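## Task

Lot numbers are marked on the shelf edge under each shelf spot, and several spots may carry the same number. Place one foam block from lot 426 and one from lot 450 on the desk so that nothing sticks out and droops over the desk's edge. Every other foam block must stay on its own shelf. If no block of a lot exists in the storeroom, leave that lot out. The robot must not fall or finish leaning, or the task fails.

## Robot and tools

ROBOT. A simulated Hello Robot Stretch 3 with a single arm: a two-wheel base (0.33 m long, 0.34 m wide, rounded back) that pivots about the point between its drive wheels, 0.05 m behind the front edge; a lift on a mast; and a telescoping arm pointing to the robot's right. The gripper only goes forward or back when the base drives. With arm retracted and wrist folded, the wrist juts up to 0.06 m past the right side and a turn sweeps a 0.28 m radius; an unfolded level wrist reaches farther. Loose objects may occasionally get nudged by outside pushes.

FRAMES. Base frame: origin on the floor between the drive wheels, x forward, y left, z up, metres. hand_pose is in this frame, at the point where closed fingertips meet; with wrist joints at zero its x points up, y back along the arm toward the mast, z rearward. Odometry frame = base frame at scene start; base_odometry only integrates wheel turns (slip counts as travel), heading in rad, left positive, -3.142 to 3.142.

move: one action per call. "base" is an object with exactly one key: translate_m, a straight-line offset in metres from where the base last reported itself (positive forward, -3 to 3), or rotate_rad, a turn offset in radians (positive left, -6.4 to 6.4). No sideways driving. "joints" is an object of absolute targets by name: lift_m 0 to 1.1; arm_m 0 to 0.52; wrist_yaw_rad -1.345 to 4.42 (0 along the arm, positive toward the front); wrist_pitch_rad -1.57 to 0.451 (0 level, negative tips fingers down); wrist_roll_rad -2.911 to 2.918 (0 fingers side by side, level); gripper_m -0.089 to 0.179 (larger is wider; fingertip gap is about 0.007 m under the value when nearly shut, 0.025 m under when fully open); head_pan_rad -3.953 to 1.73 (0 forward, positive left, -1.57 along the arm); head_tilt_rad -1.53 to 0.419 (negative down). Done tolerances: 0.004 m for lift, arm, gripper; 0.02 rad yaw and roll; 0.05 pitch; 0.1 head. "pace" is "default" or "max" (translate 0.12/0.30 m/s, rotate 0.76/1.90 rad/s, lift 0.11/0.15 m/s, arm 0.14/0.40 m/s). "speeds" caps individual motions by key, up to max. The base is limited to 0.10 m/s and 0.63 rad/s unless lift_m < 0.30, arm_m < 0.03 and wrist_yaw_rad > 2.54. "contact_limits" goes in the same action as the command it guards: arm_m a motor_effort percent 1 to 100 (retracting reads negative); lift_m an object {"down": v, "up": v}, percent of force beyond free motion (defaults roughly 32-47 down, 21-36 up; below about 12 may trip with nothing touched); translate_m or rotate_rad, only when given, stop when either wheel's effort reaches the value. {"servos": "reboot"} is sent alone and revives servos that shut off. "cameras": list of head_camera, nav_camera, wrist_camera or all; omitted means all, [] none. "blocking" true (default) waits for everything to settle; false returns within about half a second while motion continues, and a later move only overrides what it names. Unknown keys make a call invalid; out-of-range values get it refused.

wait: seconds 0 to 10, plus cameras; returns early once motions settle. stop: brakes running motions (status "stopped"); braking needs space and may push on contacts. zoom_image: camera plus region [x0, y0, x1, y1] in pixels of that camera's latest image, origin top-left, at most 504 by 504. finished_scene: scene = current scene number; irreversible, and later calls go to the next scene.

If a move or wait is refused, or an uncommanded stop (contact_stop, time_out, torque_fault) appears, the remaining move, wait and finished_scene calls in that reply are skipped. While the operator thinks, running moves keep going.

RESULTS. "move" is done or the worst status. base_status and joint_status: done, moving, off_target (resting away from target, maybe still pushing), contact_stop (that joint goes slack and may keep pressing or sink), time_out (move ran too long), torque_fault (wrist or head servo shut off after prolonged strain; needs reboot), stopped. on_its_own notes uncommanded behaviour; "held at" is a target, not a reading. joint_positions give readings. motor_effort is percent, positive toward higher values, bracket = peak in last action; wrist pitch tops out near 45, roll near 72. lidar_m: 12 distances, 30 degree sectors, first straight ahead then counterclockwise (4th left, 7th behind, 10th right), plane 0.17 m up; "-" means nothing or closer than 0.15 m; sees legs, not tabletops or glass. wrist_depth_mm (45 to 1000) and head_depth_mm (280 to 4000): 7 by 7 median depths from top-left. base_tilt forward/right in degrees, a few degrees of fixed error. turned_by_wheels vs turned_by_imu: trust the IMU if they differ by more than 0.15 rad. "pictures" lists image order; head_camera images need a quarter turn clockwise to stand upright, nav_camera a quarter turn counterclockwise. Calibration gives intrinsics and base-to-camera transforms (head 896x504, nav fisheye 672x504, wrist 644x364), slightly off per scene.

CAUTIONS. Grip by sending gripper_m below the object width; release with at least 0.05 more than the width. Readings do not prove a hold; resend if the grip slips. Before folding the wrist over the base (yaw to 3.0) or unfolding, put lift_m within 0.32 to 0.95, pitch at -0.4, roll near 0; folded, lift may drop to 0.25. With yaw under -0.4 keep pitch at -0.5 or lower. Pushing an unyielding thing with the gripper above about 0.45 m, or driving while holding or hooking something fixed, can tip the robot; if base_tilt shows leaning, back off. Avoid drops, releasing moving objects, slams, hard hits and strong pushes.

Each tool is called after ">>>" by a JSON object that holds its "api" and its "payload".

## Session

>>> {"api": "move", "payload": {"joints": {"head_pan_rad":-1.57,"head_tilt_rad":-0.3}, "cameras": ["nav_camera","head_camera"]}}

>>> {"api": "move", "payload": {"joints": {"head_pan_rad":-3.3}, "pace": "max", "cameras": ["nav_camera","head_camera"]}}

>>> {"api": "move", "payload": {"joints": {"head_pan_rad":0.2}, "pace": "max", "cameras": ["nav_camera","head_camera"]}}

>>> {"api": "move", "payload": {"joints": {"head_pan_rad":1.7}, "pace": "max", "cameras": ["nav_camera"]}}

Scene clock: 1.23 s.
move: done
base_odometry: x=+0.000 y=+0.000 heading=+0.000
turned_by_wheels: +0.000
turned_by_imu: +0.000
base_tilt: forward=-0.3 right=-1.2
lidar_m: 0.84 0.77 0.78 0.96 1.17 1.17 1.57 1.48 1.13 1.38 3.09 1.31
head_depth_mm: 1488 1540 1574 1622 1352 929 1243 / 1623 1677 1753 1801 1333 963 1554 / 1779 1867 1924 1955 1323 1524 1543 / 2017 2083 2184 2152 1313 1852 1534 / 2267 2363 2478 2426 1505 1982 1534 / 2584 2795 2877 2908 2529 1991 1523 / 2817 2963 3044 3150 2817 1951 1529
base_status: not commanded
joint_positions: lift_m=+0.306 arm_m=+0.001 wrist_yaw_rad=+2.853 wrist_pitch_rad=-0.337 wrist_roll_rad=+0.000 gripper_m=+0.037 head_pan_rad=-1.607 head_tilt_rad=-0.302
joint_status: all done
measured_speeds: all 0
motor_effort: left_wheel=-0.3(0.5) right_wheel=+0.6(1.0) lift_m=+26.4(27.3) arm_m=-8.9(9.1) wrist_yaw_rad=-0.5(2.2) wrist_pitch_rad=+2.0(2.2) wrist_roll_rad=+0.1(0.3) gripper_m=+0.3(1.0) head_pan_rad=+3.4(6.1) head_tilt_rad=-2.2(6.5)
hand_pose: x=+0.0453 y=+0.0786 z=+0.3376 quat_wxyz=(+0.218, +0.707, +0.017, +0.673) (m; base frame)
wrist_depth_mm: 133 - - - - - - / 136 - - - - - - / 145 - - - - - - / 156 186 877 853 816 - - / 170 180 724 673 669 681 647 / 571 193 126 562 129 572 572 / 506 205 313 495 479 495 492
pictures: head_camera (sideways), nav_camera (sideways)
camera_calibration:
head_camera: T_world_to_cam=[[-0.0373964, 0.248017, -0.968033, 1.27561], [0.995359, -0.0767067, -0.0581048, 0.0692271], [-0.0886657, -0.965714, -0.243998, 0.27372], [0, 0, 0, 1]] pos_world=[0.00306674, -0.0467279, 1.30564]
nav_camera: T_world_to_cam=[[0.00722111, -0.272328, 0.962177, -1.20935], [-0.99967, 0.0217518, 0.013659, 0.0384517], [-0.0246488, -0.961959, -0.272081, 0.307452], [0, 0, 0, 1]] pos_world=[0.0547502, -0.0344209, 1.24674]

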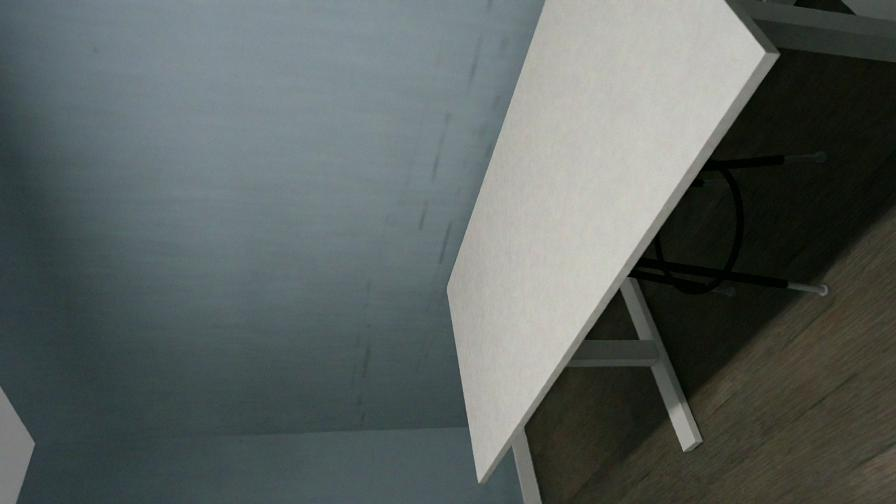

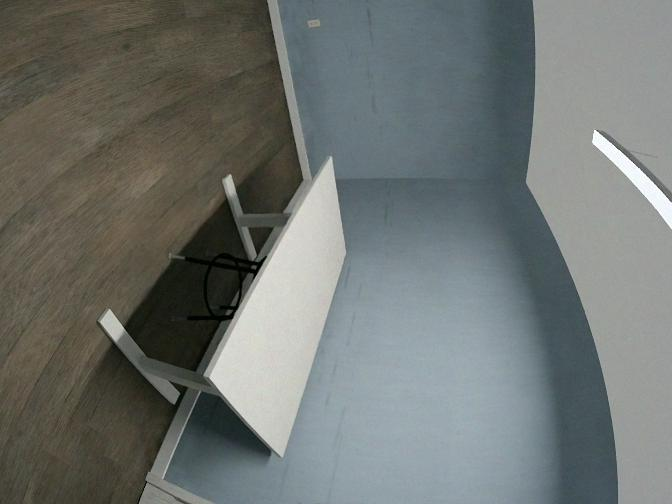

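Scene clock: 3.43 s.
move: done
base_odometry: x=+0.000 y=+0.000 heading=+0.000
turned_by_wheels: +0.000
turned_by_imu: +0.000
base_tilt: forward=-0.3 right=-1.2
lidar_m: 0.84 0.77 0.78 0.96 1.18 1.16 1.57 1.48 1.13 1.37 3.08 1.31
head_depth_mm: 1446 1495 1572 1544 1657 1403 1470 / 1545 1602 1697 1707 1737 1753 1472 / 1523 1603 1761 1813 1744 1897 1534 / 1410 1470 1543 1623 1715 1779 1536 / 1779 1858 1970 2058 2173 1991 1522 / 1616 1681 1758 1835 1950 1927 1518 / 1476 1547 1557 1638 1706 1778 1512
base_status: not commanded
joint_positions: lift_m=+0.306 arm_m=+0.001 wrist_yaw_rad=+2.853 wrist_pitch_rad=-0.337 wrist_roll_rad=+0.000 gripper_m=+0.037 head_pan_rad=-3.308 head_tilt_rad=-0.302
joint_status: all done
measured_speeds: translate_m=+0.000 rotate_rad=+0.000 lift_m=+0.000 arm_m=+0.000 wrist_yaw_rad=+0.000 wrist_pitch_rad=+0.000 wrist_roll_rad=+0.000 head_pan_rad=+0.024 head_tilt_rad=+0.000
motor_effort: left_wheel=-0.4(0.5) right_wheel=+0.0(1.2) lift_m=+26.2(27.1) arm_m=-12.0(12.9) wrist_yaw_rad=-0.1(2.2) wrist_pitch_rad=+2.1(2.2) wrist_roll_rad=+0.1(0.3) gripper_m=+0.5(0.9) head_pan_rad=+3.7(6.2) head_tilt_rad=+0.4(2.6)
hand_pose: x=+0.0453 y=+0.0786 z=+0.3376 quat_wxyz=(+0.218, +0.707, +0.017, +0.673) (m; base frame)
wrist_depth_mm: 134 - - - - - - / 136 - - - - - - / 145 - - - - - - / 155 186 875 872 820 - - / 169 181 733 678 657 686 662 / 573 193 126 560 129 570 576 / 507 205 316 499 481 490 496
pictures: head_camera (sideways), nav_camera (sideways)
camera_calibration:
head_camera: T_world_to_cam=[[0.250765, 0.00476485, -0.968036, 1.27386], [-0.205649, -0.976901, -0.0580808, 0.0765259], [-0.945952, 0.21364, -0.243993, 0.278918], [0, 0, 0, 1]] pos_world=[-0.0398585, 0.00910034, 1.30564]
nav_camera: T_world_to_cam=[[-0.270929, 0.0282917, 0.962184, -1.20766], [0.151726, 0.988328, 0.013662, 0.0315069], [-0.950567, 0.14969, -0.272059, 0.313093], [0, 0, 0, 1]] pos_world=[-0.0343541, -0.0438392, 1.24674]

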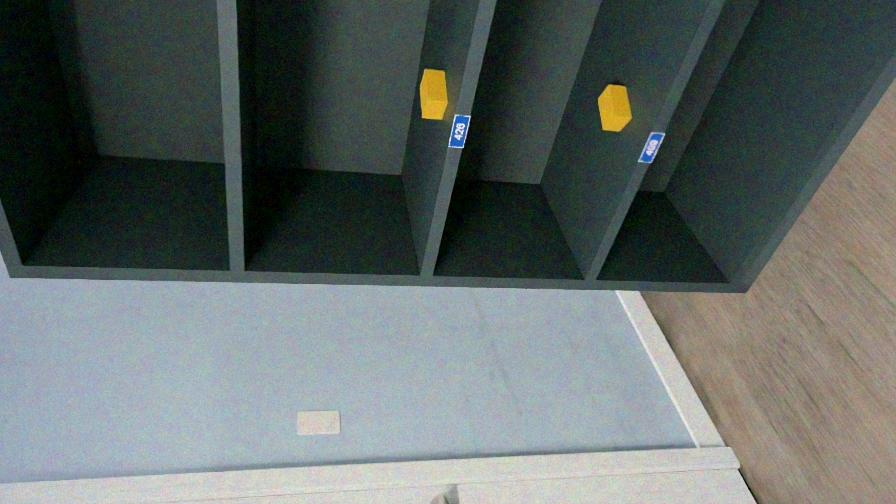

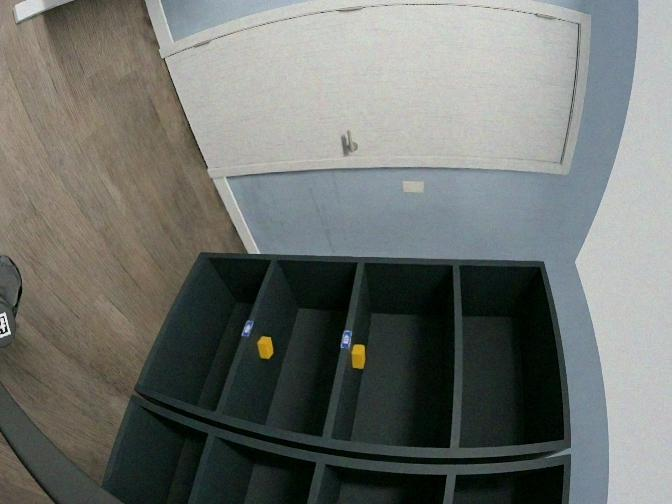

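Scene clock: 6.23 s.
move: done
base_odometry: x=+0.000 y=+0.000 heading=+0.000
turned_by_wheels: +0.000
turned_by_imu: +0.000
base_tilt: forward=-0.4 right=-1.3
lidar_m: 0.84 0.77 0.78 0.96 1.17 1.16 1.57 1.48 1.13 1.37 3.09 1.31
head_depth_mm: 864 921 978 1045 1125 1218 1317 / 815 862 914 978 1037 1119 1198 / 770 809 857 905 962 1033 1105 / 729 764 805 851 902 956 1022 / 690 724 759 802 846 897 948 / 662 691 724 759 799 841 891 / 629 655 685 717 755 790 835
base_status: not commanded
joint_positions: lift_m=+0.306 arm_m=+0.001 wrist_yaw_rad=+2.853 wrist_pitch_rad=-0.337 wrist_roll_rad=+0.000 gripper_m=+0.037 head_pan_rad=+0.208 head_tilt_rad=-0.302
joint_status: all done
measured_speeds: translate_m=+0.000 rotate_rad=+0.000 lift_m=+0.000 arm_m=+0.000 wrist_yaw_rad=+0.000 wrist_pitch_rad=+0.000 wrist_roll_rad=+0.000 head_pan_rad=-0.024 head_tilt_rad=+0.000
motor_effort: left_wheel=+0.0(0.8) right_wheel=+0.3(1.5) lift_m=+26.8(27.1) arm_m=-11.6(13.0) wrist_yaw_rad=-0.3(2.2) wrist_pitch_rad=+2.0(2.1) wrist_roll_rad=-0.1(0.3) gripper_m=+0.4(1.2) head_pan_rad=-3.6(6.3) head_tilt_rad=+4.7(4.7)
hand_pose: x=+0.0453 y=+0.0786 z=+0.3376 quat_wxyz=(+0.218, +0.707, +0.017, +0.673) (m; base frame)
wrist_depth_mm: 133 - - - - - - / 136 - - - - - - / 145 - - - - - - / 156 186 875 864 824 - - / 169 181 735 675 664 686 667 / 569 193 126 563 128 578 570 / 506 205 313 498 484 494 489
pictures: head_camera (sideways), nav_camera (sideways)
camera_calibration:
head_camera: T_world_to_cam=[[-0.231614, -0.0962545, -0.968034, 1.27679], [-0.16627, 0.984367, -0.0580964, 0.076313], [0.958493, 0.147499, -0.243998, 0.267329], [0, 0, 0, 1]] pos_world=[0.0521791, 0.00834628, 1.30564]
nav_camera: T_world_to_cam=[[0.26249, 0.0728622, 0.96218, -1.21089], [0.220669, -0.975253, 0.0136521, 0.0310856], [0.939364, 0.20874, -0.272073, 0.301631], [0, 0, 0, 1]] pos_world=[0.0276465, 0.0555824, 1.24674]

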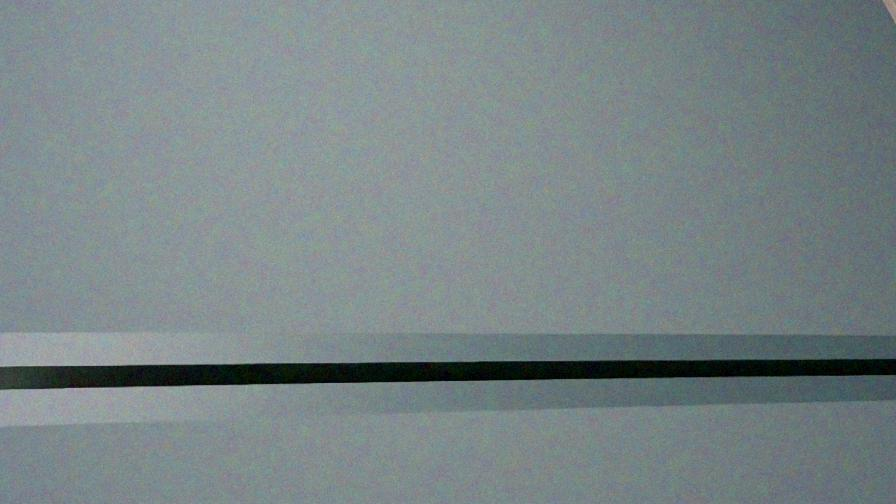

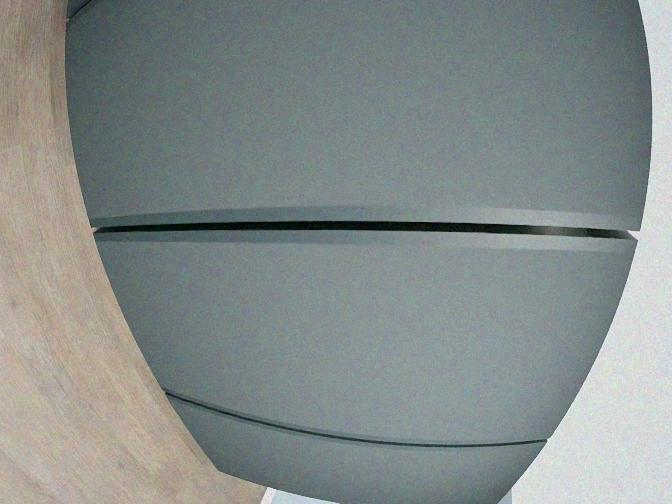

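Scene clock: 7.23 s.
move: done
base_odometry: x=+0.000 y=+0.000 heading=+0.000
turned_by_wheels: +0.000
turned_by_imu: +0.000
base_tilt: forward=-0.2 right=-1.2
lidar_m: 0.85 0.77 0.78 0.96 1.17 1.16 1.57 1.48 1.13 1.38 3.09 1.31
head_depth_mm: 877 906 930 941 966 987 1018 / 992 1014 1049 1079 1101 1136 1179 / 1148 1180 1222 1258 1297 1346 1401 / 1229 1259 1348 1397 1449 1553 1543 / 1458 1503 1605 1604 1629 1731 1483 / 1430 1469 1565 1584 1687 1720 1437 / - - - - - - -
base_status: not commanded
joint_positions: lift_m=+0.306 arm_m=+0.001 wrist_yaw_rad=+2.853 wrist_pitch_rad=-0.337 wrist_roll_rad=+0.000 gripper_m=+0.037 head_pan_rad=+1.739 head_tilt_rad=-0.302
joint_status: all done
measured_speeds: translate_m=+0.000 rotate_rad=+0.000 lift_m=+0.000 arm_m=+0.000 wrist_yaw_rad=+0.000 wrist_pitch_rad=+0.000 wrist_roll_rad=+0.000 head_pan_rad=-0.024 head_tilt_rad=+0.000
motor_effort: left_wheel=+0.0(0.6) right_wheel=+0.6(1.1) lift_m=+26.0(27.4) arm_m=-12.3(12.9) wrist_yaw_rad=+0.1(2.2) wrist_pitch_rad=+2.1(2.1) wrist_roll_rad=+0.1(0.3) gripper_m=+0.2(0.8) head_pan_rad=-3.1(6.5) head_tilt_rad=+5.0(6.5)
hand_pose: x=+0.0453 y=+0.0786 z=+0.3376 quat_wxyz=(+0.218, +0.707, +0.017, +0.673) (m; base frame)
wrist_depth_mm: 134 - - - - - - / 136 - - - - - - / 145 - - - - - - / 156 186 856 863 815 - - / 169 181 730 676 657 692 655 / 572 193 126 559 129 574 573 / 504 205 315 496 481 494 496
pictures: nav_camera (sideways)
camera_calibration:
nav_camera: T_world_to_cam=[[-0.0624411, 0.265066, 0.962206, -1.20896], [0.983201, 0.182012, 0.0136634, 0.0263622], [-0.171511, 0.946896, -0.271978, 0.308222], [0, 0, 0, 1]] pos_world=[-0.0485446, 0.0238019, 1.24674]

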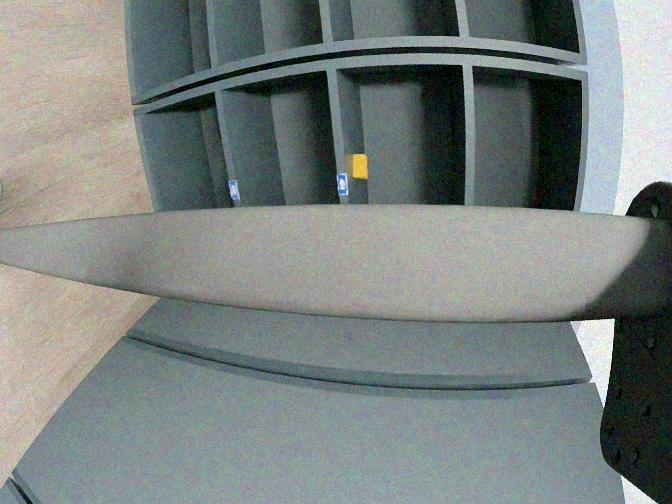

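>>> {"api": "zoom_image", "payload": {"camera": "nav_camera", "region": [200, 120, 400, 240]}}

>>> {"api": "move", "payload": {"base": {"rotate_rad":-2.5}, "joints": {"head_pan_rad":-1.55,"head_tilt_rad":-0.35,"lift_m":0.4}, "pace": "max", "cameras": ["nav_camera","head_camera"]}}

>>> {"api": "zoom_image", "payload": {"camera": "head_camera", "region": [340, 0, 640, 252]}}

>>> {"api": "zoom_image", "payload": {"camera": "head_camera", "region": [340, 252, 640, 504]}}

Scaled by 2.520 from the camera's 672x504 image, which has a finer 792x594 frame.

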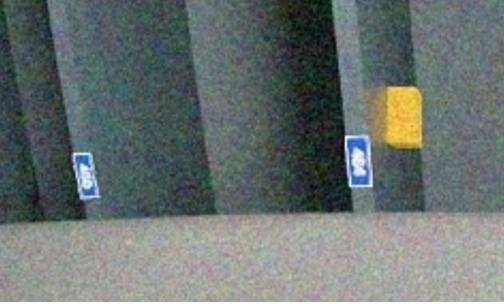

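Scene clock: 32.90 s.
move: done
base_odometry: x=+0.000 y=+0.000 heading=-2.500
turned_by_wheels: -2.500
turned_by_imu: -2.459
base_tilt: forward=-0.3 right=-1.3
lidar_m: 1.48 1.13 2.00 3.10 1.11 0.81 0.77 0.80 1.09 1.17 1.57 1.56
head_depth_mm: 1376 1426 1531 1588 1609 1693 1443 / 1372 1419 1523 1574 1593 1724 1448 / 1369 1414 1534 1534 1576 1707 1422 / 1374 1414 1537 1506 1563 1710 1426 / 1076 1090 1169 1201 1296 1372 1425 / 1350 1153 1522 1454 1459 1614 1414 / 1372 1420 1531 1613 1527 1668 1412
base_status: done
joint_positions: lift_m=+0.400 arm_m=+0.001 wrist_yaw_rad=+2.853 wrist_pitch_rad=-0.338 wrist_roll_rad=+0.000 gripper_m=+0.037 head_pan_rad=-1.550 head_tilt_rad=-0.350
joint_status: all done
measured_speeds: all 0
motor_effort: left_wheel=+7.5(12.5) right_wheel=-9.5(13.4) lift_m=+24.0(32.2) arm_m=-12.3(13.0) wrist_yaw_rad=+0.3(1.9) wrist_pitch_rad=+2.3(2.3) wrist_roll_rad=-0.1(0.4) gripper_m=+0.5(1.1) head_pan_rad=+3.0(5.0) head_tilt_rad=-3.8(6.5)
hand_pose: x=+0.0452 y=+0.0785 z=+0.4310 quat_wxyz=(+0.218, +0.707, +0.018, +0.673) (m; base frame)
wrist_depth_mm: 134 - - - - - - / 137 - - - - - - / 145 - - - - - - / 156 186 - - - - - / 172 181 889 806 807 835 813 / 696 194 126 681 129 693 692 / 608 205 585 602 581 599 588
pictures: head_camera (sideways), nav_camera (sideways)
camera_calibration:
head_camera: T_world_to_cam=[[-0.0522646, 0.292086, -0.954963, 1.25868], [0.99805, -0.017393, -0.0599427, 0.0715419], [-0.0341181, -0.956234, -0.290608, 0.333994], [0, 0, 0, 1]] pos_world=[0.00577748, -0.0470243, 1.30335]
nav_camera: T_world_to_cam=[[0.0235591, -0.317753, 0.947881, -1.19077], [-0.999286, -0.0355118, 0.0129323, 0.0394025], [0.0295517, -0.947508, -0.318363, 0.367412], [0, 0, 0, 1]] pos_world=[0.0565701, -0.028844, 1.24516]

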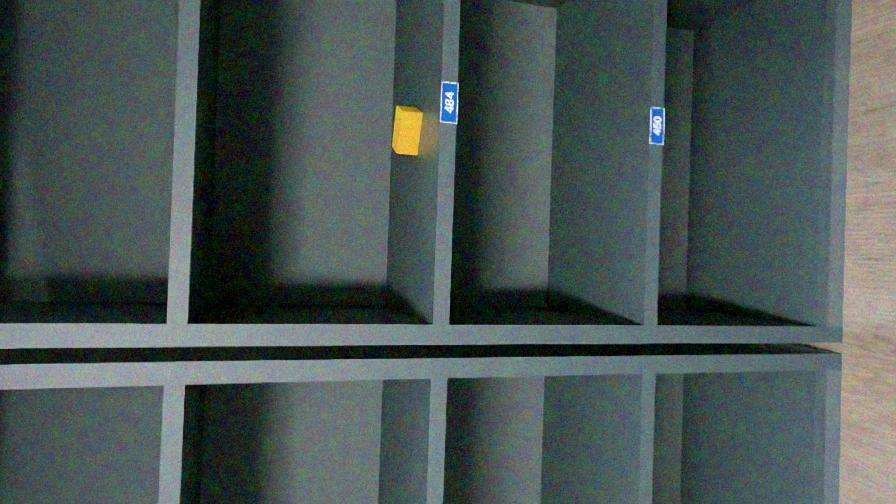

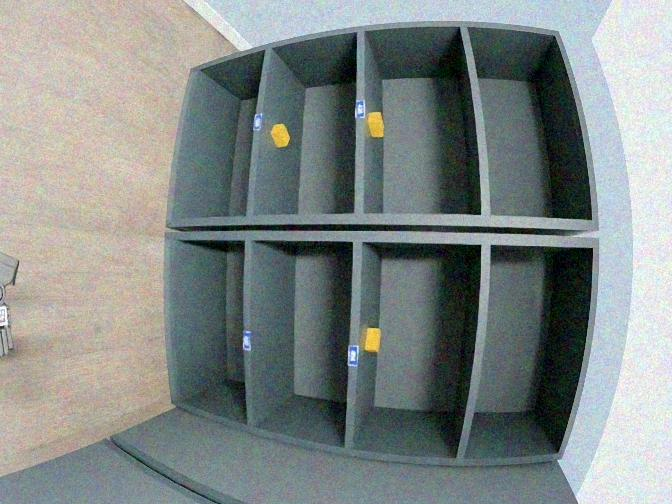

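Scaled by 1.680 from the camera's 896x504 image, which has a finer 1280x720 frame.

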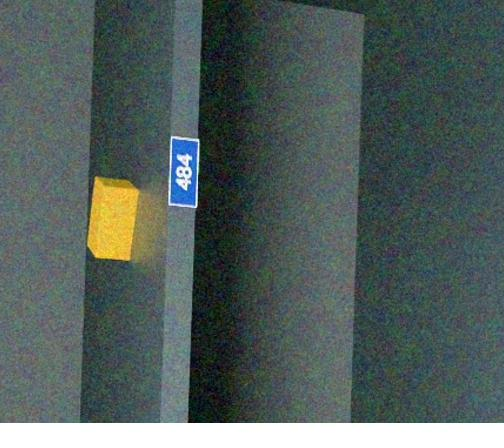

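Scaled by 1.680 from the camera's 896x504 image, which has a finer 1280x720 frame.

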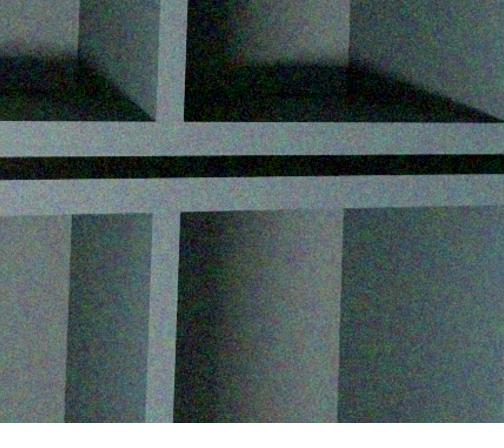

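>>> {"api": "move", "payload": {"base": {"rotate_rad":-1.596}, "pace": "max", "cameras": []}}

>>> {"api": "move", "payload": {"base": {"translate_m":0.5}, "joints": {"wrist_yaw_rad":0,"lift_m":0.65,"gripper_m":0.179}, "pace": "max", "cameras": []}}

>>> {"api": "move", "payload": {"base": {"rotate_rad":1.596}, "joints": {"wrist_pitch_rad":-0.25,"lift_m":0.99}, "pace": "max", "cameras": []}}

>>> {"api": "move", "payload": {"base": {"translate_m":0.63}, "joints": {"lift_m":0.99,"head_pan_rad":-1.57,"head_tilt_rad":-0.25}, "pace": "max", "cameras": ["head_camera","wrist_camera"]}}

Scene clock: 58.87 s.
move: done
base_odometry: x=+0.000 y=+0.000 heading=+2.188
turned_by_wheels: -1.596
turned_by_imu: -1.571
base_tilt: forward=-0.3 right=-1.1
lidar_m: 1.16 1.57 1.56 1.48 1.38 1.33 3.09 1.12 0.81 0.77 0.80 1.08
head_depth_mm: 649 692 728 776 822 877 945 / 644 678 723 763 823 884 954 / 643 677 720 765 816 876 937 / 643 678 716 762 812 874 939 / 641 677 716 763 811 872 934 / 638 675 716 758 807 868 934 / 640 675 715 758 812 864 934
base_status: done
joint_positions: lift_m=+0.400 arm_m=+0.001 wrist_yaw_rad=+2.853 wrist_pitch_rad=-0.338 wrist_roll_rad=+0.000 gripper_m=+0.037 head_pan_rad=-1.550 head_tilt_rad=-0.350
joint_status: not commanded
measured_speeds: all 0
motor_effort: left_wheel=+7.6(12.6) right_wheel=-9.9(13.4) lift_m=+25.9(26.5) arm_m=-12.2(12.9) wrist_yaw_rad=-0.7(2.0) wrist_pitch_rad=+2.2(2.4) wrist_roll_rad=-0.1(0.4) gripper_m=+0.6(1.1) head_pan_rad=+3.2(3.9) head_tilt_rad=-2.9(3.6)
hand_pose: x=+0.0452 y=+0.0785 z=+0.4310 quat_wxyz=(+0.218, +0.707, +0.018, +0.673) (m; base frame)
wrist_depth_mm: 134 - - - - - - / 136 - - - - - - / 145 - - - - - - / 155 186 - - - - - / 171 180 883 805 803 822 825 / 691 193 126 681 129 693 696 / 610 205 582 602 582 595 589
pictures: none
No camera images: "cameras" was empty.

Scene clock: 64.83 s.
move: done
base_odometry: x=-0.289 y=+0.408 heading=+2.188
turned_by_wheels: +0.000
turned_by_imu: +0.001
base_tilt: forward=-0.2 right=-1.2
lidar_m: 0.67 0.68 1.26 1.50 1.41 1.45 3.58 1.10 0.80 0.76 0.79 0.97
head_depth_mm: 635 669 711 756 806 869 931 / 633 669 710 753 807 864 926 / 633 668 709 753 804 861 925 / 633 668 706 755 804 861 926 / 634 668 707 752 799 859 924 / 631 673 713 760 806 863 929 / 636 671 704 751 798 857 923
base_status: done
joint_positions: lift_m=+0.650 arm_m=+0.001 wrist_yaw_rad=+0.003 wrist_pitch_rad=-0.339 wrist_roll_rad=+0.000 gripper_m=+0.179 head_pan_rad=-1.550 head_tilt_rad=-0.350
joint_status: all done
measured_speeds: all 0
motor_effort: left_wheel=+3.7(12.0) right_wheel=+4.5(10.8) lift_m=+23.8(32.2) arm_m=-7.8(12.8) wrist_yaw_rad=-2.3(7.9) wrist_pitch_rad=+2.3(2.5) wrist_roll_rad=-0.3(0.3) gripper_m=+0.7(84.4) head_pan_rad=+2.5(3.5) head_tilt_rad=-1.8(2.9)
hand_pose: x=-0.0208 y=-0.3792 z=+0.6809 quat_wxyz=(+0.697, +0.120, -0.696, -0.118) (m; base frame)
wrist_depth_mm: - 474 - - - - - / - - - - - - - / - - - - - - - / - - - - - - - / - 143 - - - - - / - 126 - - - - - / - 826 830 - - - 105
pictures: none
No camera images: "cameras" was empty.

Scene clock: 68.30 s.
move: done
base_odometry: x=-0.289 y=+0.408 heading=-2.500
turned_by_wheels: +1.596
turned_by_imu: +1.570
base_tilt: forward=-0.3 right=-1.2
lidar_m: 1.50 1.41 1.73 3.58 1.09 0.79 0.76 0.79 0.98 0.67 0.68 1.26
head_depth_mm: 935 940 1052 1081 804 - - / 928 971 1049 1085 795 1126 - / 928 989 1053 1089 787 - - / 923 990 1045 1076 778 - - / 878 853 1035 976 769 1066 841 / 549 581 616 663 701 721 809 / 547 582 618 661 692 1015 820
base_status: done
joint_positions: lift_m=+0.990 arm_m=+0.001 wrist_yaw_rad=+0.002 wrist_pitch_rad=-0.271 wrist_roll_rad=+0.000 gripper_m=+0.179 head_pan_rad=-1.550 head_tilt_rad=-0.350
joint_status: all done
measured_speeds: all 0
motor_effort: left_wheel=-8.6(13.2) right_wheel=+8.0(12.4) lift_m=+23.5(32.5) arm_m=-12.8(12.9) wrist_yaw_rad=-2.5(4.0) wrist_pitch_rad=+3.4(8.0) wrist_roll_rad=+0.0(0.3) gripper_m=+0.3(1.2) head_pan_rad=+2.1(2.7) head_tilt_rad=-0.2(1.8)
hand_pose: x=-0.0209 y=-0.3860 z=+1.0369 quat_wxyz=(+0.701, +0.097, -0.700, -0.095) (m; base frame)
wrist_depth_mm: - - - - - - - / - - - - - - - / - - - - - - - / - - - - - - 932 / - 510 - - - - - / - 139 - - - - - / - - - - - - 105
pictures: none
No camera images: "cameras" was empty.

Scene clock: 75.57 s.
move: done
base_odometry: x=-0.794 y=+0.031 heading=-2.500
turned_by_wheels: +0.000
turned_by_imu: +0.000
base_tilt: forward=-0.3 right=-1.3
lidar_m: 0.88 0.91 1.05 1.80 1.99 1.44 1.39 1.43 0.76 1.10 0.79 0.91
head_depth_mm: 968 767 1035 1033 828 1002 - / 972 789 1042 1088 820 1179 944 / 971 808 1044 1087 810 1175 - / 963 835 1045 1083 751 1169 - / 962 700 1036 1080 747 1170 959 / 960 714 1035 1077 789 1157 867 / 955 734 1029 1072 781 1157 951
base_status: done
joint_positions: lift_m=+0.990 arm_m=+0.001 wrist_yaw_rad=+0.002 wrist_pitch_rad=-0.271 wrist_roll_rad=+0.000 gripper_m=+0.179 head_pan_rad=-1.570 head_tilt_rad=-0.250
joint_status: all done
measured_speeds: all 0
motor_effort: left_wheel=+0.1(8.7) right_wheel=+10.2(12.9) lift_m=+29.6(30.3) arm_m=-10.1(12.7) wrist_yaw_rad=-2.3(3.8) wrist_pitch_rad=+3.4(3.5) wrist_roll_rad=+0.1(0.4) gripper_m=+0.7(1.1) head_pan_rad=-2.7(4.8) head_tilt_rad=+5.2(7.1)
hand_pose: x=-0.0209 y=-0.3860 z=+1.0369 quat_wxyz=(+0.701, +0.097, -0.700, -0.095) (m; base frame)
wrist_depth_mm: - - - - - 746 - / - - - - - - - / - - - 501 - - - / - - - - - - - / - 143 - - - - - / - 126 - - - - - / - - - - - - 105
pictures: head_camera (sideways), wrist_camera
camera_calibration:
head_camera: T_world_to_cam=[[-0.0464454, 0.196067, -0.97949, 1.29068], [0.997518, -0.0428417, -0.055876, 0.0662681], [-0.0529185, -0.979654, -0.193591, 0.20785], [0, 0, 0, 1]] pos_world=[0.0048417, -0.0465996, 1.30815]
wrist_camera: T_world_to_cam=[[-0.998898, -0.0426155, -0.0196694, -0.0102799], [-0.0018994, 0.45543, -0.89027, 1.13143], [0.0468973, -0.889251, -0.455009, 0.295736], [0, 0, 0, 1]] pos_world=[-0.0219888, -0.252741, 1.14164]

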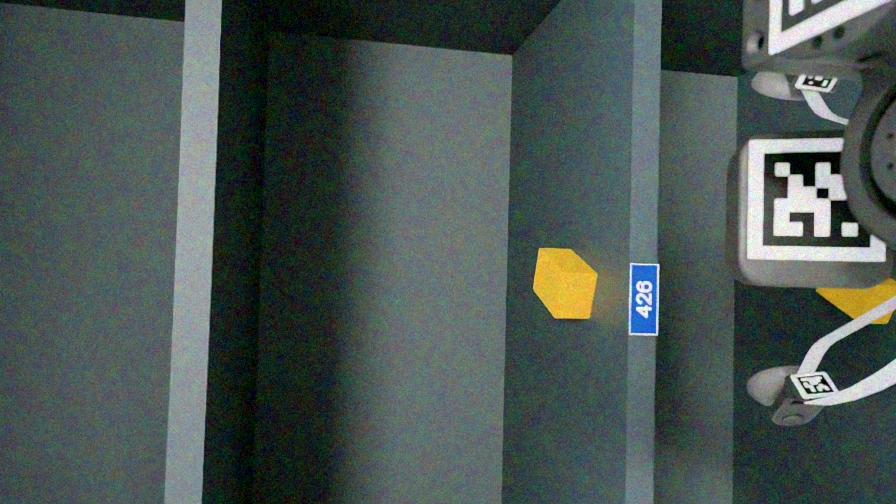

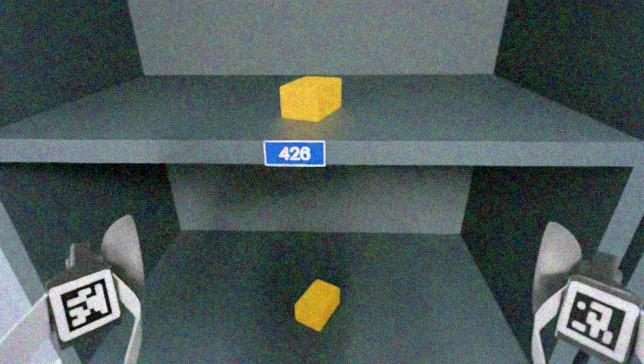

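>>> {"api": "move", "payload": {"base": {"translate_m":-0.212}, "joints": {"wrist_yaw_rad":0.8,"lift_m":0.985}, "cameras": []}}

>>> {"api": "move", "payload": {"joints": {"arm_m":0.3}, "cameras": ["wrist_camera","head_camera"]}}

Scene clock: 112.47 s.
move: done
base_odometry: x=-0.624 y=+0.157 heading=-2.500
turned_by_wheels: +0.000
turned_by_imu: +0.000
base_tilt: forward=-0.1 right=-1.2
lidar_m: 1.09 1.13 1.15 3.59 1.68 1.23 1.18 1.22 0.68 0.68 0.93 0.93
head_depth_mm: 567 590 612 638 667 701 - / 749 651 715 695 678 697 722 / 968 813 1041 1074 812 1132 972 / 966 838 1040 1084 802 1172 970 / 961 703 1036 1075 795 1168 994 / 966 718 1029 1075 789 1161 - / 958 744 1033 1073 731 1149 1027
base_status: done
joint_positions: lift_m=+0.985 arm_m=+0.001 wrist_yaw_rad=+0.797 wrist_pitch_rad=-0.271 wrist_roll_rad=+0.000 gripper_m=+0.179 head_pan_rad=-1.570 head_tilt_rad=-0.250
joint_status: all done
measured_speeds: all 0
motor_effort: left_wheel=-5.4(12.1) right_wheel=-8.6(11.5) lift_m=+24.3(28.9) arm_m=-8.3(9.8) wrist_yaw_rad=+1.9(4.8) wrist_pitch_rad=+3.4(3.5) wrist_roll_rad=+0.0(0.3) gripper_m=+0.9(1.0) head_pan_rad=-3.3(3.7) head_tilt_rad=+5.8(6.5)
hand_pose: x=+0.1505 y=-0.3136 z=+1.0319 quat_wxyz=(+0.683, +0.360, -0.608, +0.184) (m; base frame)
wrist_depth_mm: 778 - - - - - - / 815 - - - - - - / 862 - - - - 446 - / - - - - - - - / - - - - - - - / - - - - - - - / - - - - 736 - 105
pictures: none
No camera images: "cameras" was empty.

Scene clock: 115.90 s.
move: done
base_odometry: x=-0.624 y=+0.157 heading=-2.500
turned_by_wheels: +0.000
turned_by_imu: +0.000
base_tilt: forward=-0.3 right=-1.2
lidar_m: 1.09 1.12 1.15 3.60 1.69 1.22 1.18 1.21 0.68 0.68 0.93 0.93
head_depth_mm: 568 590 612 639 332 702 887 / 750 651 709 645 397 694 733 / 969 813 1035 1067 408 1003 938 / 964 839 1039 1078 415 1171 966 / 963 700 1040 1085 469 1161 965 / 961 721 1033 1074 786 1158 961 / 959 743 1029 1076 732 1156 951
base_status: not commanded
joint_positions: lift_m=+0.985 arm_m=+0.300 wrist_yaw_rad=+0.797 wrist_pitch_rad=-0.271 wrist_roll_rad=+0.000 gripper_m=+0.179 head_pan_rad=-1.570 head_tilt_rad=-0.250
joint_status: all done
measured_speeds: all 0
motor_effort: left_wheel=-5.8(6.3) right_wheel=-7.5(8.6) lift_m=+27.4(27.4) arm_m=+12.8(14.6) wrist_yaw_rad=+2.1(2.8) wrist_pitch_rad=+3.4(3.5) wrist_roll_rad=-0.1(0.3) gripper_m=+1.1(1.3) head_pan_rad=-3.1(3.6) head_tilt_rad=+6.0(6.2)
hand_pose: x=+0.1506 y=-0.6130 z=+1.0319 quat_wxyz=(+0.683, +0.360, -0.608, +0.184) (m; base frame)
wrist_depth_mm: - - - - - - - / - - - - - - - / - - - - - - - / - - - - - - - / - - - 267 - - - / - 142 - - - - - / 118 - - - - 167 105
pictures: head_camera (sideways), wrist_camera
camera_calibration:
head_camera: T_world_to_cam=[[-0.0464298, 0.195975, -0.979509, 1.2907], [0.997514, -0.0429491, -0.0558763, 0.0662636], [-0.0530194, -0.979668, -0.193494, 0.207723], [0, 0, 0, 1]] pos_world=[0.00484146, -0.0466, 1.30815]
wrist_camera: T_world_to_cam=[[-0.669074, -0.742934, -0.0196925, -0.327739], [-0.326436, 0.31758, -0.890271, 1.19508], [0.667667, -0.589229, -0.455005, 0.173938], [0, 0, 0, 1]] pos_world=[0.0547036, -0.520535, 1.13664]

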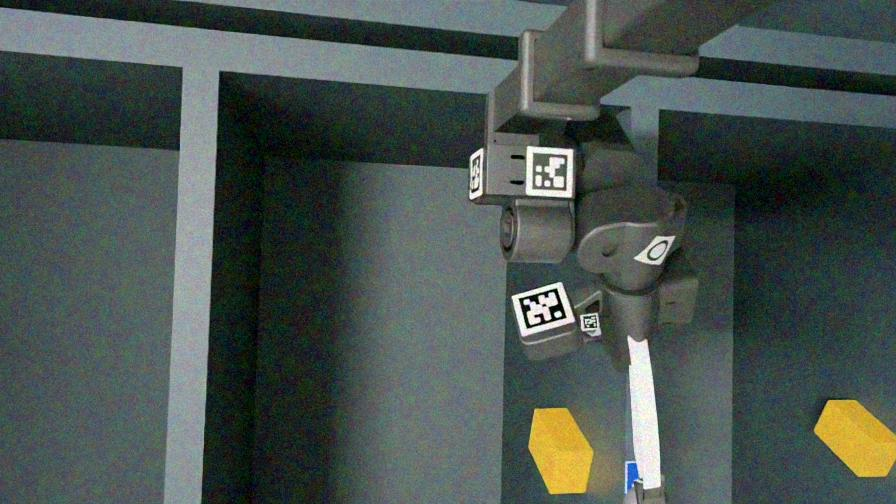

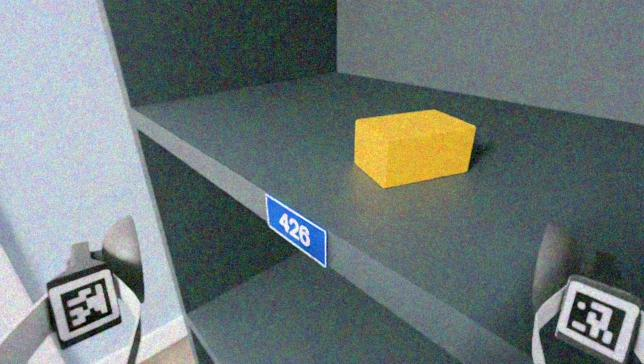

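>>> {"api": "move", "payload": {"joints": {"arm_m":0.42,"lift_m":0.985}, "contact_limits": {"arm_m":28}, "cameras": ["wrist_camera"]}}

Scene clock: 161.60 s.
move: done
base_odometry: x=-0.624 y=+0.157 heading=-2.500
turned_by_wheels: +0.000
turned_by_imu: +0.000
base_tilt: forward=-0.2 right=-1.3
lidar_m: 1.09 1.13 1.15 3.58 1.68 1.23 1.18 1.22 0.68 0.68 0.94 0.93
head_depth_mm: 568 588 613 636 306 701 735 / 748 651 712 638 362 696 734 / 968 815 1043 941 666 1130 935 / 962 840 1040 1072 545 1171 969 / 959 701 1039 1072 662 1161 963 / 958 720 1033 1081 738 1162 957 / 959 743 1031 1073 729 1151 955
base_status: not commanded
joint_positions: lift_m=+0.985 arm_m=+0.420 wrist_yaw_rad=+0.797 wrist_pitch_rad=-0.271 wrist_roll_rad=+0.000 gripper_m=+0.179 head_pan_rad=-1.570 head_tilt_rad=-0.250
joint_status: all done
measured_speeds: all 0
motor_effort: left_wheel=-6.0(6.4) right_wheel=-7.7(8.4) lift_m=+29.0(32.9) arm_m=+12.9(14.5) wrist_yaw_rad=+1.3(3.1) wrist_pitch_rad=+3.4(3.5) wrist_roll_rad=-0.1(0.3) gripper_m=+0.6(1.0) head_pan_rad=-2.4(3.7) head_tilt_rad=+5.3(5.9)
contact_limits: arm_m 28 (drawing in: default 31, maximum 55; extending or still: default 39, maximum 69)
hand_pose: x=+0.1506 y=-0.7330 z=+1.0319 quat_wxyz=(+0.683, +0.360, -0.608, +0.184) (m; base frame)
wrist_depth_mm: - - - - - - - / - - - - - - - / - - - - - - - / - - - - - - - / - 142 - - - - - / - 126 - - - - - / - 177 163 167 166 161 105
pictures: wrist_camera
camera_calibration:
wrist_camera: T_world_to_cam=[[-0.669074, -0.742934, -0.0196925, -0.416892], [-0.326436, 0.31758, -0.890271, 1.23319], [0.667667, -0.589229, -0.455005, 0.103231], [0, 0, 0, 1]] pos_world=[0.0547036, -0.640535, 1.13664]

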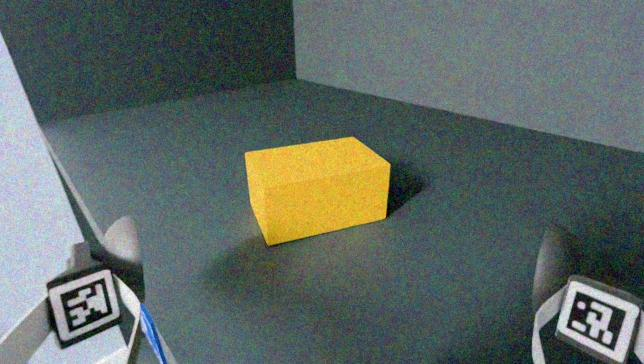

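>>> {"api": "move", "payload": {"base": {"translate_m":0.08}, "joints": {"arm_m":0.495,"lift_m":0.975}, "contact_limits": {"arm_m":28}, "cameras": ["wrist_camera"]}}

Scene clock: 173.77 s.
move: done
base_odometry: x=-0.688 y=+0.110 heading=-2.500
turned_by_wheels: +0.000
turned_by_imu: +0.000
base_tilt: forward=-0.3 right=-1.1
lidar_m: 1.01 1.04 1.11 2.27 1.80 1.31 1.26 1.30 0.71 0.98 0.87 1.05
head_depth_mm: 727 639 699 691 342 - 734 / 969 790 1011 911 350 947 908 / 969 812 1039 633 706 1180 968 / 965 837 1040 1070 640 1170 964 / 966 698 1034 1075 694 1163 968 / 958 720 1035 1073 735 1166 951 / 958 740 1032 1071 729 1157 955
base_status: done
joint_positions: lift_m=+0.975 arm_m=+0.495 wrist_yaw_rad=+0.797 wrist_pitch_rad=-0.271 wrist_roll_rad=+0.000 gripper_m=+0.179 head_pan_rad=-1.570 head_tilt_rad=-0.250
joint_status: all done
measured_speeds: all 0
motor_effort: left_wheel=+6.3(10.0) right_wheel=+4.4(9.7) lift_m=+24.6(26.7) arm_m=+11.5(13.9) wrist_yaw_rad=+1.8(3.1) wrist_pitch_rad=+3.4(3.5) wrist_roll_rad=+0.0(0.3) gripper_m=+1.1(1.1) head_pan_rad=-2.2(2.9) head_tilt_rad=+4.3(5.5)
contact_limits: arm_m 28 (drawing in: default 31, maximum 55; extending or still: default 39, maximum 69)
hand_pose: x=+0.1506 y=-0.8080 z=+1.0219 quat_wxyz=(+0.683, +0.360, -0.608, +0.184) (m; base frame)
wrist_depth_mm: 396 - - - - 332 299 / 399 - - - - - 309 / - - - - - - 316 / - - - - - - - / - 142 150 149 149 - - / - 126 122 127 137 - - / 148 153 118 134 150 154 107
pictures: wrist_camera
camera_calibration:
wrist_camera: T_world_to_cam=[[-0.669074, -0.742934, -0.0196925, -0.472809], [-0.326436, 0.31758, -0.890271, 1.24811], [0.667667, -0.589229, -0.455005, 0.0544883], [0, 0, 0, 1]] pos_world=[0.0547036, -0.715535, 1.12664]

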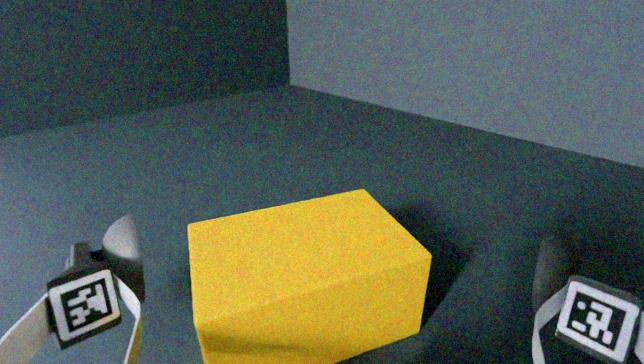

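>>> {"api": "move", "payload": {"joints": {"gripper_m":0.05}, "cameras": ["wrist_camera"]}}

>>> {"api": "move", "payload": {"joints": {"gripper_m":0.04}, "cameras": []}}

>>> {"api": "move", "payload": {"joints": {"lift_m":1.05}, "cameras": ["wrist_camera"]}}

Scene clock: 183.97 s.
move: done
base_odometry: x=-0.688 y=+0.110 heading=-2.500
turned_by_wheels: +0.000
turned_by_imu: +0.000
base_tilt: forward=-0.4 right=-1.3
lidar_m: 1.01 1.04 1.10 2.28 1.80 1.31 1.26 1.30 0.70 0.98 0.88 1.05
head_depth_mm: 729 640 701 691 341 - 734 / 967 789 1013 911 349 943 911 / 964 810 1044 634 709 1175 970 / 964 839 1045 1063 640 1177 968 / 965 699 1036 1077 691 1158 962 / 959 719 1036 1075 739 1157 957 / 955 741 1032 1073 781 1160 953
base_status: not commanded
joint_positions: lift_m=+0.975 arm_m=+0.495 wrist_yaw_rad=+0.798 wrist_pitch_rad=-0.271 wrist_roll_rad=+0.000 gripper_m=+0.051 head_pan_rad=-1.570 head_tilt_rad=-0.250
joint_status: all done
measured_speeds: all 0
motor_effort: left_wheel=+5.9(6.4) right_wheel=+3.9(5.1) lift_m=+28.5(29.2) arm_m=+5.8(8.7) wrist_yaw_rad=+0.6(3.1) wrist_pitch_rad=+3.4(3.5) wrist_roll_rad=-0.2(0.3) gripper_m=-18.3(88.7) head_pan_rad=-2.1(3.0) head_tilt_rad=+3.7(5.0)
contact_limits: arm_m 28 (drawing in: default 31, maximum 55; extending or still: default 39, maximum 69)
hand_pose: x=+0.1507 y=-0.8079 z=+1.0219 quat_wxyz=(+0.683, +0.360, -0.608, +0.184) (m; base frame)
wrist_depth_mm: 395 - - - - 332 300 / 403 - - - - - 312 / - - - - - - 320 / - - - - - - - / - - 150 150 149 - - / - - 127 125 131 123 - / 162 148 124 131 146 123 154
pictures: wrist_camera
camera_calibration:
wrist_camera: T_world_to_cam=[[-0.668721, -0.743253, -0.0196891, -0.472919], [-0.326581, 0.317416, -0.890276, 1.24801], [0.66795, -0.588917, -0.454995, 0.0546768], [0, 0, 0, 1]] pos_world=[0.0548031, -0.715435, 1.12664]

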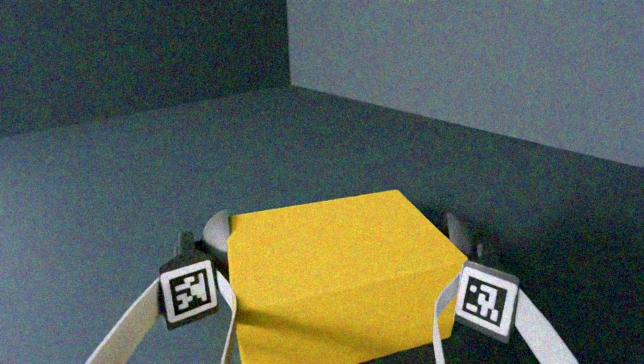

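Scene clock: 184.57 s.
move: done
base_odometry: x=-0.688 y=+0.110 heading=-2.500
turned_by_wheels: +0.000
turned_by_imu: +0.000
base_tilt: forward=-0.3 right=-1.1
lidar_m: 1.01 1.04 1.11 2.28 1.80 1.31 1.26 1.30 0.70 0.98 0.87 1.05
head_depth_mm: 727 641 702 691 341 - 735 / 966 790 1016 910 349 941 911 / 967 812 1042 632 709 1174 971 / 966 839 1044 1070 640 1174 964 / 961 697 1037 1072 692 1166 961 / 963 718 1034 1075 737 1162 957 / 953 743 1036 1071 782 1159 950
base_status: not commanded
joint_positions: lift_m=+0.975 arm_m=+0.495 wrist_yaw_rad=+0.798 wrist_pitch_rad=-0.271 wrist_roll_rad=+0.000 gripper_m=+0.041 head_pan_rad=-1.570 head_tilt_rad=-0.250
joint_status: all done
measured_speeds: all 0
motor_effort: left_wheel=+6.4(6.4) right_wheel=+4.3(5.3) lift_m=+30.1(30.1) arm_m=+5.1(5.9) wrist_yaw_rad=+2.1(2.1) wrist_pitch_rad=+3.3(3.5) wrist_roll_rad=+0.0(0.3) gripper_m=-22.4(63.9) head_pan_rad=-2.1(2.4) head_tilt_rad=+4.6(5.0)
contact_limits: arm_m 28 (drawing in: default 31, maximum 55; extending or still: default 39, maximum 69)
hand_pose: x=+0.1507 y=-0.8079 z=+1.0220 quat_wxyz=(+0.683, +0.360, -0.608, +0.184) (m; base frame)
wrist_depth_mm: 395 - - - - 333 299 / 402 - - - - - 311 / - - - - - - 317 / - - - - - - - / - - 150 149 148 - - / - - 127 125 131 124 - / 162 148 124 130 146 123 154
pictures: none
No camera images: "cameras" was empty.

Scene clock: 186.07 s.
move: done
base_odometry: x=-0.688 y=+0.110 heading=-2.500
turned_by_wheels: +0.000
turned_by_imu: +0.000
base_tilt: forward=-0.2 right=-1.3
lidar_m: 1.01 1.04 1.11 2.28 1.80 1.31 1.26 1.30 0.71 0.98 0.88 1.05
head_depth_mm: 728 640 701 621 684 701 736 / 968 790 1010 398 817 944 910 / 963 812 1036 605 811 1174 973 / 965 835 1035 593 752 1176 966 / 961 697 1040 776 796 1165 959 / 960 720 1034 1065 748 1165 957 / 955 740 1032 1075 780 1158 955
base_status: not commanded
joint_positions: lift_m=+1.050 arm_m=+0.495 wrist_yaw_rad=+0.798 wrist_pitch_rad=-0.271 wrist_roll_rad=+0.000 gripper_m=+0.044 head_pan_rad=-1.570 head_tilt_rad=-0.250
joint_status: all done
measured_speeds: all 0
motor_effort: left_wheel=+6.2(6.4) right_wheel=+4.4(5.3) lift_m=+27.3(32.4) arm_m=+2.9(5.5) wrist_yaw_rad=+0.6(2.5) wrist_pitch_rad=+3.3(3.5) wrist_roll_rad=-0.1(0.3) gripper_m=-8.8(22.5) head_pan_rad=-2.0(2.6) head_tilt_rad=+5.0(5.1)
contact_limits: arm_m 28 (drawing in: default 31, maximum 55; extending or still: default 39, maximum 69)
hand_pose: x=+0.1507 y=-0.8079 z=+1.0970 quat_wxyz=(+0.683, +0.360, -0.608, +0.184) (m; base frame)
wrist_depth_mm: 398 - - - - 332 301 / 401 - - - - - 313 / - - - - - - 320 / - - - - - - 324 / - - 150 150 149 - 327 / - - 127 125 131 - - / - 91 121 130 144 117 -
pictures: wrist_camera
camera_calibration:
wrist_camera: T_world_to_cam=[[-0.668651, -0.743317, -0.0196522, -0.471536], [-0.326551, 0.317288, -0.890333, 1.31475], [0.668035, -0.588904, -0.454885, 0.0886738], [0, 0, 0, 1]] pos_world=[0.054803, -0.715435, 1.20164]

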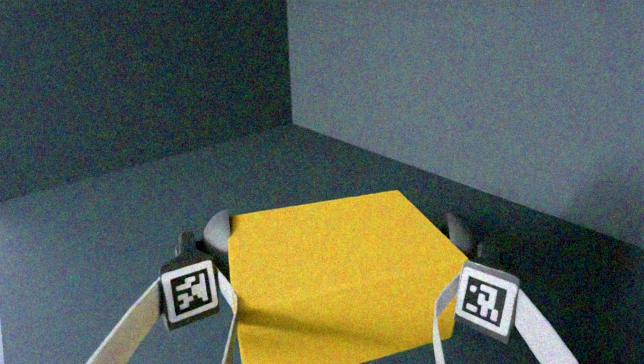

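>>> {"api": "move", "payload": {"joints": {"arm_m":0.0,"gripper_m":0.035}, "cameras": ["wrist_camera"]}}

>>> {"api": "move", "payload": {"base": {"rotate_rad":1.596}, "joints": {"wrist_yaw_rad":0,"lift_m":0.85,"head_pan_rad":-1.2,"head_tilt_rad":-0.35}}}

Scene clock: 196.67 s.
move: done
base_odometry: x=-0.688 y=+0.110 heading=-2.500
turned_by_wheels: +0.000
turned_by_imu: +0.000
base_tilt: forward=-0.3 right=-1.1
lidar_m: 1.01 1.04 1.11 2.28 1.80 1.31 1.26 1.30 0.70 0.97 0.87 1.05
head_depth_mm: 729 639 702 693 - - - / 967 786 1010 991 837 - - / 969 807 1044 1085 875 - - / 968 839 1037 1085 805 1175 1003 / 960 699 1037 1080 852 1158 - / 960 717 1036 1076 848 - - / 958 739 1029 1068 786 - -
base_status: not commanded
joint_positions: lift_m=+1.050 arm_m=+0.001 wrist_yaw_rad=+0.798 wrist_pitch_rad=-0.271 wrist_roll_rad=+0.000 gripper_m=+0.039 head_pan_rad=-1.570 head_tilt_rad=-0.250
joint_status: all done
measured_speeds: all 0
motor_effort: left_wheel=+6.0(6.5) right_wheel=+4.4(5.2) lift_m=+27.3(27.7) arm_m=-11.9(13.8) wrist_yaw_rad=+1.8(2.9) wrist_pitch_rad=+3.4(3.5) wrist_roll_rad=+0.0(0.4) gripper_m=-10.4(61.5) head_pan_rad=-1.2(2.5) head_tilt_rad=+3.4(4.9)
hand_pose: x=+0.1507 y=-0.3135 z=+1.0970 quat_wxyz=(+0.683, +0.360, -0.608, +0.184) (m; base frame)
wrist_depth_mm: 717 - - - - - - / 767 - - - - - - / 783 - - - - - - / - - - - - 449 - / - 987 151 150 149 429 - / - - 127 125 131 127 - / - - 123 130 144 117 -
pictures: wrist_camera
camera_calibration:
wrist_camera: T_world_to_cam=[[-0.668651, -0.743317, -0.0196522, -0.10404], [-0.326551, 0.317288, -0.890333, 1.15789], [0.668035, -0.588904, -0.454885, 0.379828], [0, 0, 0, 1]] pos_world=[0.054803, -0.221035, 1.20164]

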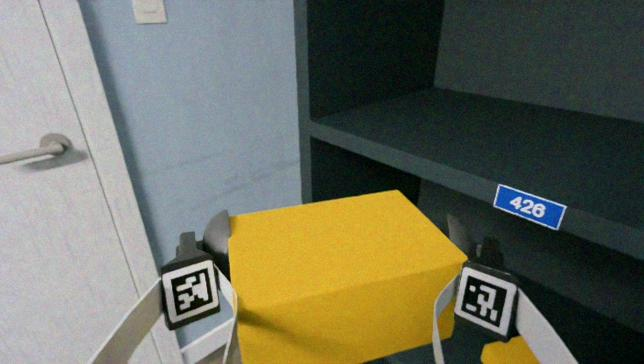

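Scene clock: 200.30 s.
move: done
base_odometry: x=-0.688 y=+0.110 heading=-0.904
turned_by_wheels: +1.596
turned_by_imu: +1.570
base_tilt: forward=-0.2 right=-1.1
lidar_m: 1.56 1.78 1.30 1.26 1.30 0.71 1.01 0.88 1.05 1.01 1.05 1.11
head_depth_mm: 820 852 897 946 1000 1058 1105 / 847 889 934 982 1044 1099 1158 / 878 922 972 1025 1092 1158 1239 / 911 960 1013 1074 1151 1217 1306 / 955 1014 1071 1133 1215 1295 1375 / 1007 1060 1126 1205 1290 1381 1421 / 1046 1114 1181 1258 1357 1463 1443
base_status: done
joint_positions: lift_m=+0.850 arm_m=+0.001 wrist_yaw_rad=+0.003 wrist_pitch_rad=-0.271 wrist_roll_rad=+0.000 gripper_m=+0.039 head_pan_rad=-1.199 head_tilt_rad=-0.350
joint_status: all done
measured_speeds: all 0
motor_effort: left_wheel=-9.1(12.6) right_wheel=+8.5(12.8) lift_m=+23.9(26.7) arm_m=-11.9(12.8) wrist_yaw_rad=-2.9(6.2) wrist_pitch_rad=+3.4(3.5) wrist_roll_rad=+0.0(0.3) gripper_m=-9.9(10.6) head_pan_rad=-3.3(4.6) head_tilt_rad=-2.9(4.4)
hand_pose: x=-0.0208 y=-0.3860 z=+0.8970 quat_wxyz=(+0.701, +0.097, -0.700, -0.095) (m; base frame)
wrist_depth_mm: - - - - - 679 - / - - - - - 715 - / - - - - - 762 - / - - - - - 827 - / - - 150 149 149 - - / - 124 127 125 131 124 - / - - 122 131 146 - -
pictures: head_camera (sideways), nav_camera (sideways), wrist_camera
camera_calibration:
head_camera: T_world_to_cam=[[-0.149466, 0.256226, -0.954991, 1.25929], [0.943193, 0.326793, -0.0599401, 0.0719501], [0.296726, -0.9097, -0.290515, 0.331897], [0, 0, 0, 1]] pos_world=[0.0218757, -0.0442493, 1.30335]
nav_camera: T_world_to_cam=[[0.131338, -0.290198, 0.947911, -1.19146], [-0.926164, -0.3769, 0.012939, 0.0389768], [0.353513, -0.87962, -0.318272, 0.365313], [0, 0, 0, 1]] pos_world=[0.0634404, -0.00973247, 1.24517]
wrist_camera: T_world_to_cam=[[-0.998884, -0.0429284, -0.019708, -0.0130741], [-0.00200108, 0.455305, -0.890333, 1.00682], [0.0471937, -0.8893, -0.454883, 0.231903], [0, 0, 0, 1]] pos_world=[-0.0219891, -0.252741, 1.00164]

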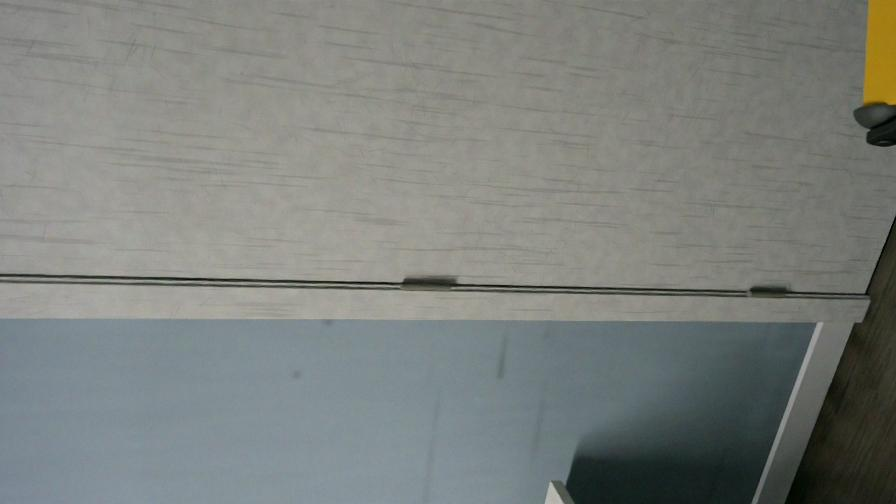

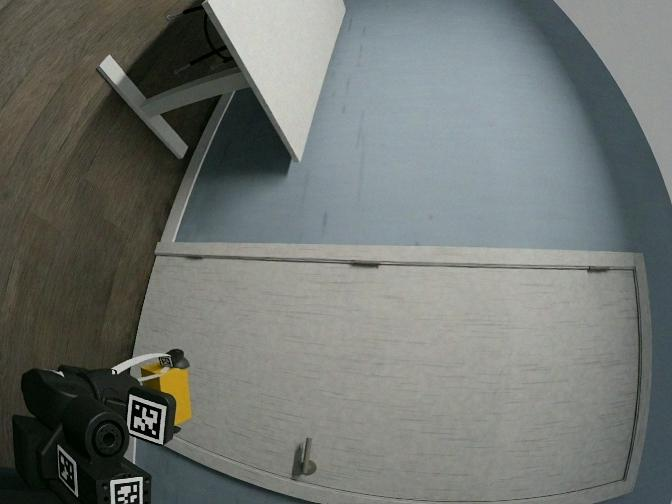

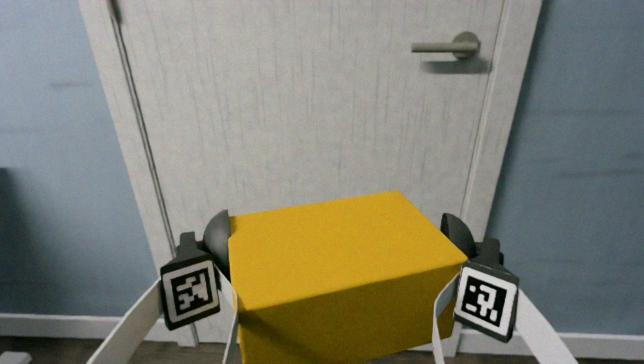

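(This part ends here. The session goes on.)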